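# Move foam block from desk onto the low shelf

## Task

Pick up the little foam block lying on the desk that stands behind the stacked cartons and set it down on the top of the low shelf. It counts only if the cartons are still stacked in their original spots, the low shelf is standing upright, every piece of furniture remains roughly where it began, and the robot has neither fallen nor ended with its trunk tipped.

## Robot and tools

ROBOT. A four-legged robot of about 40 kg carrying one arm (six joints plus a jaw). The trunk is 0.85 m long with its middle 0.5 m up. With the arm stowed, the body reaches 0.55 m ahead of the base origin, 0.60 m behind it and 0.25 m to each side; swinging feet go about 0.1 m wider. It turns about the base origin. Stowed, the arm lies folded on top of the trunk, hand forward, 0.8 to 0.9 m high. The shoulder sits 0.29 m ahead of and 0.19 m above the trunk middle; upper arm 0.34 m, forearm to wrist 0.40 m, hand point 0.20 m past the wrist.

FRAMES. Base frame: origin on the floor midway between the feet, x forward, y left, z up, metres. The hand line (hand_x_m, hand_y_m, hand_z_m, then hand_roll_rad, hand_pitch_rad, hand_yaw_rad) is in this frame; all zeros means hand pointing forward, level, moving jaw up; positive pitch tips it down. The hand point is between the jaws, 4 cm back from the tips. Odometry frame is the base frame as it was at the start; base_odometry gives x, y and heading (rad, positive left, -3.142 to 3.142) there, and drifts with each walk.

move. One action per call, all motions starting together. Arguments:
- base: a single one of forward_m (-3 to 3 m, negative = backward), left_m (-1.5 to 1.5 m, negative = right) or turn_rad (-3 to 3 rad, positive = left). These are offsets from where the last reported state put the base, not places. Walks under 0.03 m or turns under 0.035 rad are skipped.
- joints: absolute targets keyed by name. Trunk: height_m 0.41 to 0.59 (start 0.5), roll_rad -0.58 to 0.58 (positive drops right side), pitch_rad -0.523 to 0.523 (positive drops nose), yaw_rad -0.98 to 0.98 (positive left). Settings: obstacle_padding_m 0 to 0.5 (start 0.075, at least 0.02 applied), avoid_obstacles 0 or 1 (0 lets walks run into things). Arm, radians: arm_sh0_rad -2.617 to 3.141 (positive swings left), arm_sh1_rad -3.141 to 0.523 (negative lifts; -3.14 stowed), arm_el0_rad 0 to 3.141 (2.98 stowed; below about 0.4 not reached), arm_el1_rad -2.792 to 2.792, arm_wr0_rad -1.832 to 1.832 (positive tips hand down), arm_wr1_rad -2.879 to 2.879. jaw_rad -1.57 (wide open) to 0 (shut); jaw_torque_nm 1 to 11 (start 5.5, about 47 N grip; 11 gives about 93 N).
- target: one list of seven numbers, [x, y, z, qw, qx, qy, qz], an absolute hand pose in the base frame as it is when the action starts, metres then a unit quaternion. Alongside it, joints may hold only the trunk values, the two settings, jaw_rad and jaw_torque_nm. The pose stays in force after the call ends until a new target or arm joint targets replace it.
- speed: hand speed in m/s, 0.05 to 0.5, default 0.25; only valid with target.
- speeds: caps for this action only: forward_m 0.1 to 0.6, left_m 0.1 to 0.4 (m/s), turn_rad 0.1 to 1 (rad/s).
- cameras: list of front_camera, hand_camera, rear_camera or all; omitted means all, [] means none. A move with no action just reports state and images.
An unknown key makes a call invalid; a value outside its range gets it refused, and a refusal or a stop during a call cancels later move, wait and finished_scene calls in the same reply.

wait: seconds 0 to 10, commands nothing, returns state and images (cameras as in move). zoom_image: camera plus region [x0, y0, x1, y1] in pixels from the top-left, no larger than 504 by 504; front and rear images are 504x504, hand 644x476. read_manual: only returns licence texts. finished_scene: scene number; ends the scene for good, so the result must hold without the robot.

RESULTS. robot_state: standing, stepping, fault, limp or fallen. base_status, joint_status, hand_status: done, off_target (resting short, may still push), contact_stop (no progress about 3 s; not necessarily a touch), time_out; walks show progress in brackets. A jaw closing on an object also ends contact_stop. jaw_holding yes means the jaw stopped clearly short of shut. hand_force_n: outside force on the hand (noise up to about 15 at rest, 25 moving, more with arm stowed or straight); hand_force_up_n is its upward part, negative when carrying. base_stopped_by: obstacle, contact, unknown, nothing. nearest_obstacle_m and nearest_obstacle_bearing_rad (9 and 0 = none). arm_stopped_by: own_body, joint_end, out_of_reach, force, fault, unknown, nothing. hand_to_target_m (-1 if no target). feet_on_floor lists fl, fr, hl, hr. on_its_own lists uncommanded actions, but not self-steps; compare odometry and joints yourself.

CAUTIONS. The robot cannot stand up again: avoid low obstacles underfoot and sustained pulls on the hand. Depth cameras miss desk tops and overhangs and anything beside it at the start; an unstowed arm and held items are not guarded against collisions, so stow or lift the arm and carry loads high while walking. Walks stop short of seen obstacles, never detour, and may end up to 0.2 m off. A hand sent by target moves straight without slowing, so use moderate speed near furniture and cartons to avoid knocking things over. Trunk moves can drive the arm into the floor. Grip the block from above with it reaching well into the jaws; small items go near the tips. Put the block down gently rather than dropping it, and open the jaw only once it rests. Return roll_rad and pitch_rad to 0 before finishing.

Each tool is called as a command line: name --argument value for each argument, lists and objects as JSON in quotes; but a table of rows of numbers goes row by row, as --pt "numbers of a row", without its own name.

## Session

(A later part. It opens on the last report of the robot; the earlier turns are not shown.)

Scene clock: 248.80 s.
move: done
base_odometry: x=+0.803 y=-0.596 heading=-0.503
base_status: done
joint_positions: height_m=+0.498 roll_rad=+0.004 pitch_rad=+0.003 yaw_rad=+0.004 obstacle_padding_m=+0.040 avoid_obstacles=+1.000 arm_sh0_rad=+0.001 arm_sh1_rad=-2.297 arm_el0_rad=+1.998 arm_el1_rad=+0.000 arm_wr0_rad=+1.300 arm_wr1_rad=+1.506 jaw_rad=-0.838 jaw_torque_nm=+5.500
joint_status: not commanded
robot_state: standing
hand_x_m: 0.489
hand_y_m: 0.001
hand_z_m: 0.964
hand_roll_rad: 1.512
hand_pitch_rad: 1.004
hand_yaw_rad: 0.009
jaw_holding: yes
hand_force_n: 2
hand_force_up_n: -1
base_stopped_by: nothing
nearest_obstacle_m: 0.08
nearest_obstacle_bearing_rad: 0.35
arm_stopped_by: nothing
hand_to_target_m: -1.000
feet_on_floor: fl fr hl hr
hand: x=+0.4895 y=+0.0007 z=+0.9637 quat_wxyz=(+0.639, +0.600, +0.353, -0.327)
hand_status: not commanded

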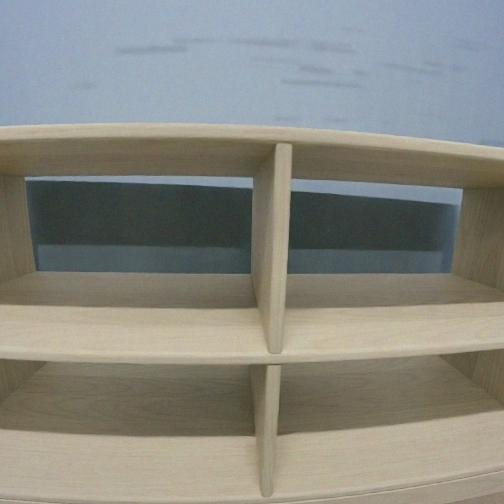

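move --joints '{"arm_sh0_rad": 0, "arm_sh1_rad": -1.9, "arm_el0_rad": 1.7, "arm_wr0_rad": 1.7, "arm_wr1_rad": 0}' --cameras '["front_camera"]'

move --target '[0.85, 0.0, 0.80, 0.7071, 0, 0.7071, 0]' --speed 0.2 --cameras '["front_camera","hand_camera"]'

Scene clock: 257.57 s.
move: done
base_odometry: x=+0.803 y=-0.596 heading=-0.503
base_status: not commanded
joint_positions: height_m=+0.498 roll_rad=+0.001 pitch_rad=+0.006 yaw_rad=+0.002 obstacle_padding_m=+0.040 avoid_obstacles=+1.000 arm_sh0_rad=+0.001 arm_sh1_rad=-1.907 arm_el0_rad=+1.709 arm_el1_rad=+0.000 arm_wr0_rad=+1.695 arm_wr1_rad=+0.008 jaw_rad=-0.838 jaw_torque_nm=+5.500
joint_status: all done
robot_state: standing
hand_x_m: 0.518
hand_y_m: 0.001
hand_z_m: 0.961
hand_roll_rad: 0.017
hand_pitch_rad: 1.504
hand_yaw_rad: 0.011
jaw_holding: yes
hand_force_n: 1
hand_force_up_n: -1
base_stopped_by: nothing
nearest_obstacle_m: 0.08
nearest_obstacle_bearing_rad: 0.35
arm_stopped_by: nothing
hand_to_target_m: -1.000
feet_on_floor: fl fr hl hr
hand: x=+0.5180 y=+0.0006 z=+0.9608 quat_wxyz=(+0.730, +0.002, +0.683, -0.002)
hand_status: not commanded

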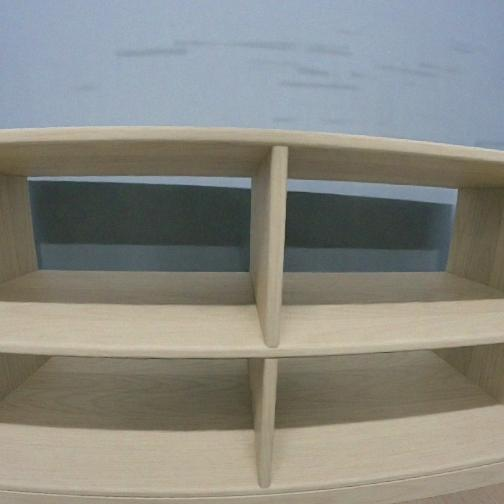

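Scene clock: 261.00 s.
move: done
base_odometry: x=+0.801 y=-0.595 heading=-0.503
base_status: not commanded
joint_positions: height_m=+0.498 roll_rad=+0.001 pitch_rad=+0.005 yaw_rad=-0.001 obstacle_padding_m=+0.040 avoid_obstacles=+1.000 arm_sh0_rad=+0.003 arm_sh1_rad=-0.679 arm_el0_rad=+0.621 arm_el1_rad=+0.000 arm_wr0_rad=+1.636 arm_wr1_rad=+0.007 jaw_rad=-0.838 jaw_torque_nm=+5.500
joint_status: not commanded
robot_state: standing
hand_x_m: 0.845
hand_y_m: 0.000
hand_z_m: 0.799
hand_roll_rad: -3.127
hand_pitch_rad: 1.559
hand_yaw_rad: -3.134
jaw_holding: yes
hand_force_n: 3
hand_force_up_n: -1
base_stopped_by: nothing
nearest_obstacle_m: 0.08
nearest_obstacle_bearing_rad: 0.35
arm_stopped_by: nothing
hand_to_target_m: 0.008
feet_on_floor: fl fr hl hr
hand: x=+0.8455 y=+0.0000 z=+0.7985 quat_wxyz=(+0.703, +0.002, +0.711, -0.002)
hand_status: done (0.008 m and 0.8 deg from the pose sent, 0.369 m and 3.9 deg at the start)

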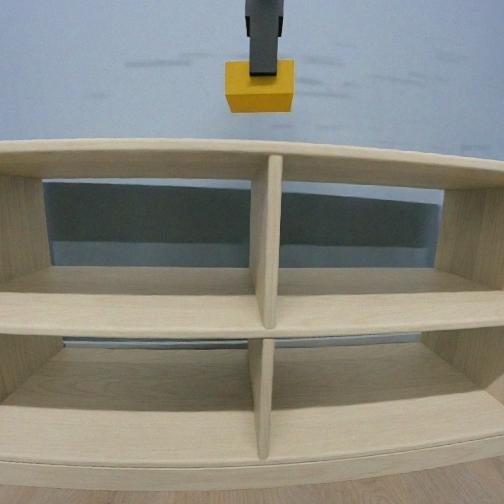

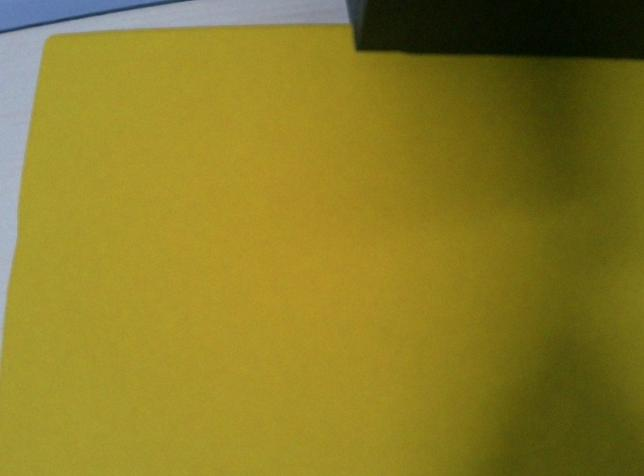

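move --target '[0.845, 0.0, 0.71, 0.7071, 0, 0.7071, 0]' --speed 0.08 --cameras '["front_camera"]'

move --target '[0.845, 0.0, 0.69, 0.7071, 0, 0.7071, 0]' --speed 0.05 --cameras '["front_camera"]'

Scene clock: 268.73 s.
move: done
base_odometry: x=+0.800 y=-0.594 heading=-0.503
base_status: not commanded
joint_positions: height_m=+0.498 roll_rad=+0.000 pitch_rad=+0.005 yaw_rad=-0.001 obstacle_padding_m=+0.040 avoid_obstacles=+1.000 arm_sh0_rad=+0.003 arm_sh1_rad=-0.703 arm_el0_rad=+0.879 arm_el1_rad=+0.000 arm_wr0_rad=+1.381 arm_wr1_rad=+0.007 jaw_rad=-0.838 jaw_torque_nm=+5.500
joint_status: not commanded
robot_state: standing
hand_x_m: 0.854
hand_y_m: 0.001
hand_z_m: 0.709
hand_roll_rad: -0.118
hand_pitch_rad: 1.563
hand_yaw_rad: -0.123
jaw_holding: yes
hand_force_n: 2
hand_force_up_n: -1
base_stopped_by: nothing
nearest_obstacle_m: 0.08
nearest_obstacle_bearing_rad: 0.35
arm_stopped_by: nothing
hand_to_target_m: 0.009
feet_on_floor: fl fr hl hr
hand: x=+0.8544 y=+0.0007 z=+0.7088 quat_wxyz=(+0.710, +0.002, +0.704, -0.002)
hand_status: done (0.009 m and 0.5 deg from the pose sent, 0.089 m and 0.8 deg at the start)

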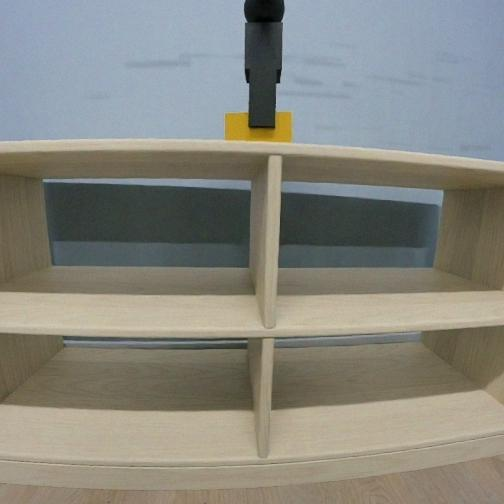

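Scene clock: 269.43 s.
move: done
base_odometry: x=+0.800 y=-0.594 heading=-0.503
base_status: not commanded
joint_positions: height_m=+0.498 roll_rad=+0.000 pitch_rad=+0.005 yaw_rad=-0.001 obstacle_padding_m=+0.040 avoid_obstacles=+1.000 arm_sh0_rad=+0.003 arm_sh1_rad=-0.704 arm_el0_rad=+0.929 arm_el1_rad=+0.000 arm_wr0_rad=+1.337 arm_wr1_rad=+0.007 jaw_rad=-0.838 jaw_torque_nm=+5.500
joint_status: not commanded
robot_state: standing
hand_x_m: 0.853
hand_y_m: 0.001
hand_z_m: 0.689
hand_roll_rad: -0.268
hand_pitch_rad: 1.567
hand_yaw_rad: -0.273
jaw_holding: yes
hand_force_n: 4
hand_force_up_n: -2
base_stopped_by: nothing
nearest_obstacle_m: 0.08
nearest_obstacle_bearing_rad: 0.35
arm_stopped_by: nothing
hand_to_target_m: 0.009
feet_on_floor: fl fr hl hr
hand: x=+0.8533 y=+0.0006 z=+0.6895 quat_wxyz=(+0.708, +0.002, +0.706, -0.002)
hand_status: done (0.009 m and 0.4 deg from the pose sent, 0.021 m and 0.5 deg at the start)

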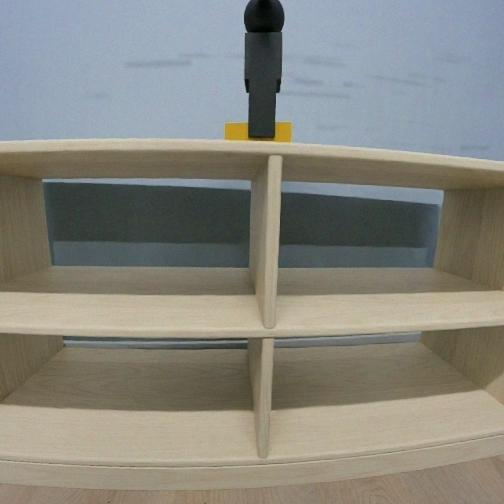

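move --target '[0.845, 0.0, 0.682, 0.7071, 0, 0.7071, 0]' --speed 0.05 --cameras '["front_camera"]'

move --target '[0.845, 0.0, 0.672, 0.7071, 0, 0.7071, 0]' --speed 0.05 --cameras '["front_camera","hand_camera"]'

Scene clock: 273.40 s.
move: done
base_odometry: x=+0.800 y=-0.594 heading=-0.503
base_status: not commanded
joint_positions: height_m=+0.498 roll_rad=+0.000 pitch_rad=+0.005 yaw_rad=-0.001 obstacle_padding_m=+0.040 avoid_obstacles=+1.000 arm_sh0_rad=+0.002 arm_sh1_rad=-0.718 arm_el0_rad=+0.965 arm_el1_rad=+0.000 arm_wr0_rad=+1.315 arm_wr1_rad=+0.007 jaw_rad=-0.838 jaw_torque_nm=+5.500
joint_status: not commanded
robot_state: standing
hand_x_m: 0.850
hand_y_m: 0.000
hand_z_m: 0.685
hand_roll_rad: -0.077
hand_pitch_rad: 1.567
hand_yaw_rad: -0.083
jaw_holding: yes
hand_force_n: 2
hand_force_up_n: 0
base_stopped_by: nothing
nearest_obstacle_m: 0.08
nearest_obstacle_bearing_rad: 0.35
arm_stopped_by: nothing
hand_to_target_m: 0.005
feet_on_floor: fl fr hl hr
hand: x=+0.8498 y=-0.0004 z=+0.6846 quat_wxyz=(+0.709, +0.002, +0.706, -0.002)
hand_status: done (0.005 m and 0.4 deg from the pose sent, 0.011 m and 0.4 deg at the start)

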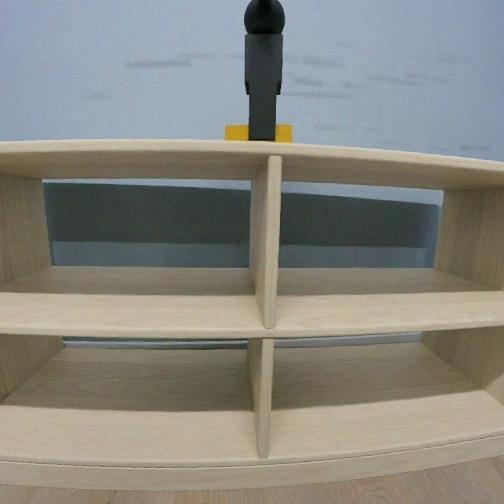

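Scene clock: 274.73 s.
move: off_target
base_odometry: x=+0.800 y=-0.594 heading=-0.503
base_status: not commanded
joint_positions: height_m=+0.498 roll_rad=+0.001 pitch_rad=+0.004 yaw_rad=-0.001 obstacle_padding_m=+0.040 avoid_obstacles=+1.000 arm_sh0_rad=+0.001 arm_sh1_rad=-0.721 arm_el0_rad=+0.973 arm_el1_rad=+0.000 arm_wr0_rad=+1.303 arm_wr1_rad=+0.007 jaw_rad=-0.839 jaw_torque_nm=+5.500
joint_status: not commanded
robot_state: standing
hand_x_m: 0.850
hand_y_m: -0.001
hand_z_m: 0.683
hand_roll_rad: 0.041
hand_pitch_rad: 1.560
hand_yaw_rad: 0.034
jaw_holding: yes
hand_force_n: 6
hand_force_up_n: 6
base_stopped_by: nothing
nearest_obstacle_m: 0.08
nearest_obstacle_bearing_rad: 0.35
arm_stopped_by: nothing
hand_to_target_m: 0.012
feet_on_floor: fl fr hl hr
hand: x=+0.8495 y=-0.0009 z=+0.6828 quat_wxyz=(+0.711, +0.003, +0.703, -0.002)
hand_status: off_target (0.012 m and 0.7 deg from the pose sent, 0.013 m and 0.4 deg at the start)

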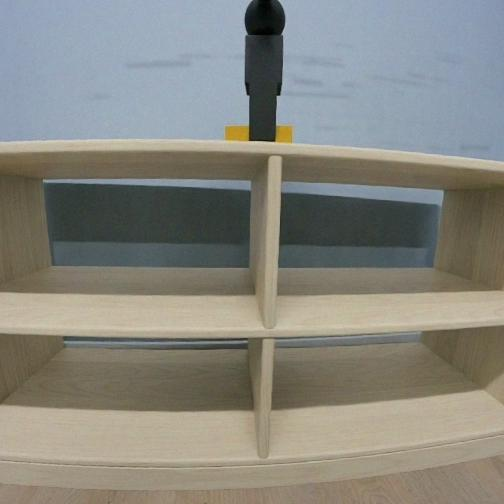

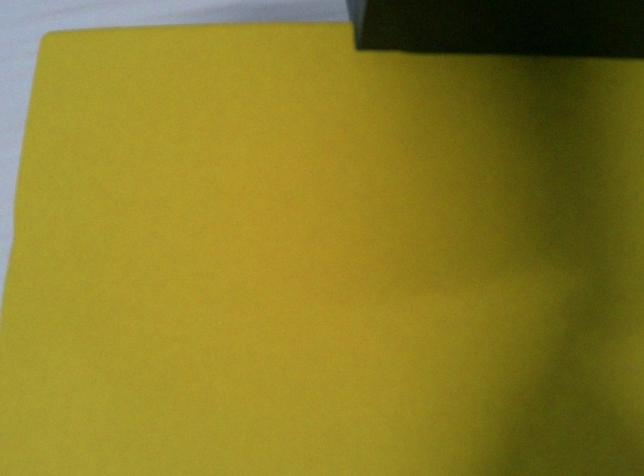

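move --target '[0.848, 0.0, 0.684, 0.7071, 0, 0.7071, 0]' --speed 0.05 --cameras '[]'

move --joints '{"jaw_rad": -1.15}' --cameras '["front_camera","hand_camera"]'

Scene clock: 277.50 s.
move: done
base_odometry: x=+0.800 y=-0.594 heading=-0.503
base_status: not commanded
joint_positions: height_m=+0.498 roll_rad=+0.000 pitch_rad=+0.004 yaw_rad=-0.001 obstacle_padding_m=+0.040 avoid_obstacles=+1.000 arm_sh0_rad=+0.001 arm_sh1_rad=-0.726 arm_el0_rad=+0.978 arm_el1_rad=+0.002 arm_wr0_rad=+1.303 arm_wr1_rad=+0.007 jaw_rad=-0.839 jaw_torque_nm=+5.500
joint_status: not commanded
robot_state: standing
hand_x_m: 0.849
hand_y_m: -0.001
hand_z_m: 0.684
hand_roll_rad: 0.084
hand_pitch_rad: 1.561
hand_yaw_rad: 0.076
jaw_holding: yes
hand_force_n: 3
hand_force_up_n: 0
base_stopped_by: nothing
nearest_obstacle_m: 0.08
nearest_obstacle_bearing_rad: 0.35
arm_stopped_by: nothing
hand_to_target_m: 0.001
feet_on_floor: fl fr hl hr
hand: x=+0.8493 y=-0.0006 z=+0.6840 quat_wxyz=(+0.711, +0.003, +0.704, -0.002)
hand_status: done (0.001 m and 0.7 deg from the pose sent, 0.002 m and 0.7 deg at the start)

Scene clock: 278.67 s.
move: done
base_odometry: x=+0.800 y=-0.594 heading=-0.503
base_status: not commanded
joint_positions: height_m=+0.498 roll_rad=+0.000 pitch_rad=+0.005 yaw_rad=-0.001 obstacle_padding_m=+0.040 avoid_obstacles=+1.000 arm_sh0_rad=+0.002 arm_sh1_rad=-0.726 arm_el0_rad=+0.978 arm_el1_rad=+0.002 arm_wr0_rad=+1.311 arm_wr1_rad=+0.007 jaw_rad=-1.150 jaw_torque_nm=+5.500
joint_status: all done
robot_state: standing
hand_x_m: 0.848
hand_y_m: 0.000
hand_z_m: 0.684
hand_roll_rad: 0.282
hand_pitch_rad: 1.569
hand_yaw_rad: 0.275
jaw_holding: no
hand_force_n: 4
hand_force_up_n: 0
base_stopped_by: nothing
nearest_obstacle_m: 0.08
nearest_obstacle_bearing_rad: 0.35
arm_stopped_by: nothing
hand_to_target_m: 0.000
feet_on_floor: fl fr hl hr
hand: x=+0.8478 y=+0.0000 z=+0.6838 quat_wxyz=(+0.708, +0.003, +0.706, -0.002)
hand_status: not commanded

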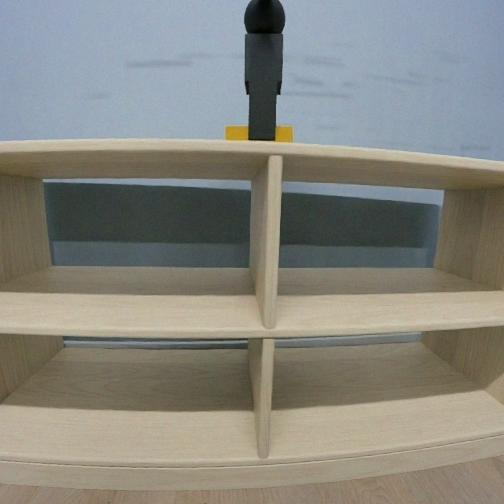

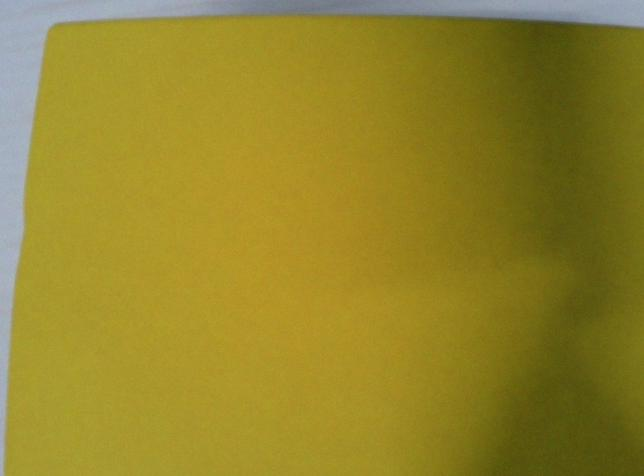

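move --target '[0.841, 0.0, 0.686, 0.7071, 0, 0.7071, 0]' --speed 0.05 --cameras '[]'

move --target '[0.838, 0.0, 0.84, 0.7071, 0, 0.7071, 0]' --speed 0.15 --cameras '["front_camera","hand_camera"]'

Scene clock: 282.57 s.
move: done
base_odometry: x=+0.801 y=-0.594 heading=-0.503
base_status: not commanded
joint_positions: height_m=+0.498 roll_rad=+0.000 pitch_rad=+0.005 yaw_rad=-0.001 obstacle_padding_m=+0.040 avoid_obstacles=+1.000 arm_sh0_rad=+0.002 arm_sh1_rad=-0.729 arm_el0_rad=+0.981 arm_el1_rad=+0.002 arm_wr0_rad=+1.312 arm_wr1_rad=+0.007 jaw_rad=-1.151 jaw_torque_nm=+5.500
joint_status: not commanded
robot_state: standing
hand_x_m: 0.847
hand_y_m: 0.000
hand_z_m: 0.685
hand_roll_rad: 0.399
hand_pitch_rad: 1.569
hand_yaw_rad: 0.393
jaw_holding: no
hand_force_n: 4
hand_force_up_n: -1
base_stopped_by: nothing
nearest_obstacle_m: 0.08
nearest_obstacle_bearing_rad: 0.35
arm_stopped_by: nothing
hand_to_target_m: 0.006
feet_on_floor: fl fr hl hr
hand: x=+0.8467 y=+0.0004 z=+0.6847 quat_wxyz=(+0.708, +0.003, +0.706, -0.002)
hand_status: done (0.006 m and 0.4 deg from the pose sent, 0.007 m and 0.4 deg at the start)

Scene clock: 284.60 s.
move: done
base_odometry: x=+0.801 y=-0.594 heading=-0.503
base_status: not commanded
joint_positions: height_m=+0.498 roll_rad=+0.001 pitch_rad=+0.005 yaw_rad=-0.001 obstacle_padding_m=+0.040 avoid_obstacles=+1.000 arm_sh0_rad=+0.002 arm_sh1_rad=-0.713 arm_el0_rad=+0.576 arm_el1_rad=+0.002 arm_wr0_rad=+1.713 arm_wr1_rad=+0.007 jaw_rad=-1.150 jaw_torque_nm=+5.500
joint_status: not commanded
robot_state: standing
hand_x_m: 0.831
hand_y_m: 0.000
hand_z_m: 0.838
hand_roll_rad: 3.017
hand_pitch_rad: 1.560
hand_yaw_rad: 3.011
jaw_holding: no
hand_force_n: 3
hand_force_up_n: 0
base_stopped_by: nothing
nearest_obstacle_m: 0.08
nearest_obstacle_bearing_rad: 0.35
arm_stopped_by: nothing
hand_to_target_m: 0.007
feet_on_floor: fl fr hl hr
hand: x=+0.8312 y=+0.0000 z=+0.8380 quat_wxyz=(+0.703, +0.003, +0.711, -0.002)
hand_status: done (0.007 m and 0.7 deg from the pose sent, 0.156 m and 0.4 deg at the start)

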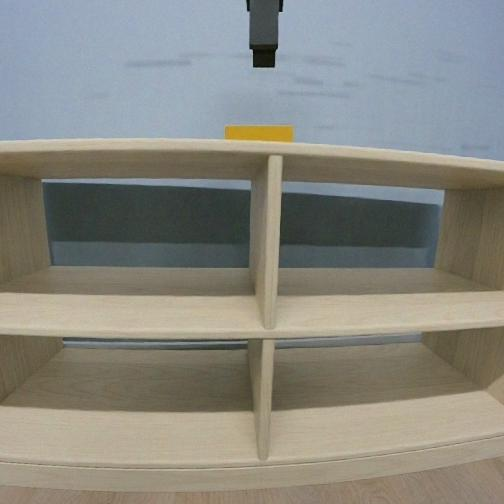

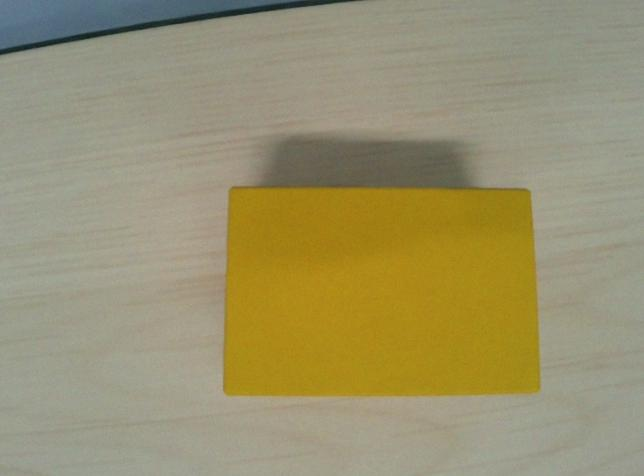

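Placed securely. Finish.

finished_scene --scene 2

The scene is finished: the task was done.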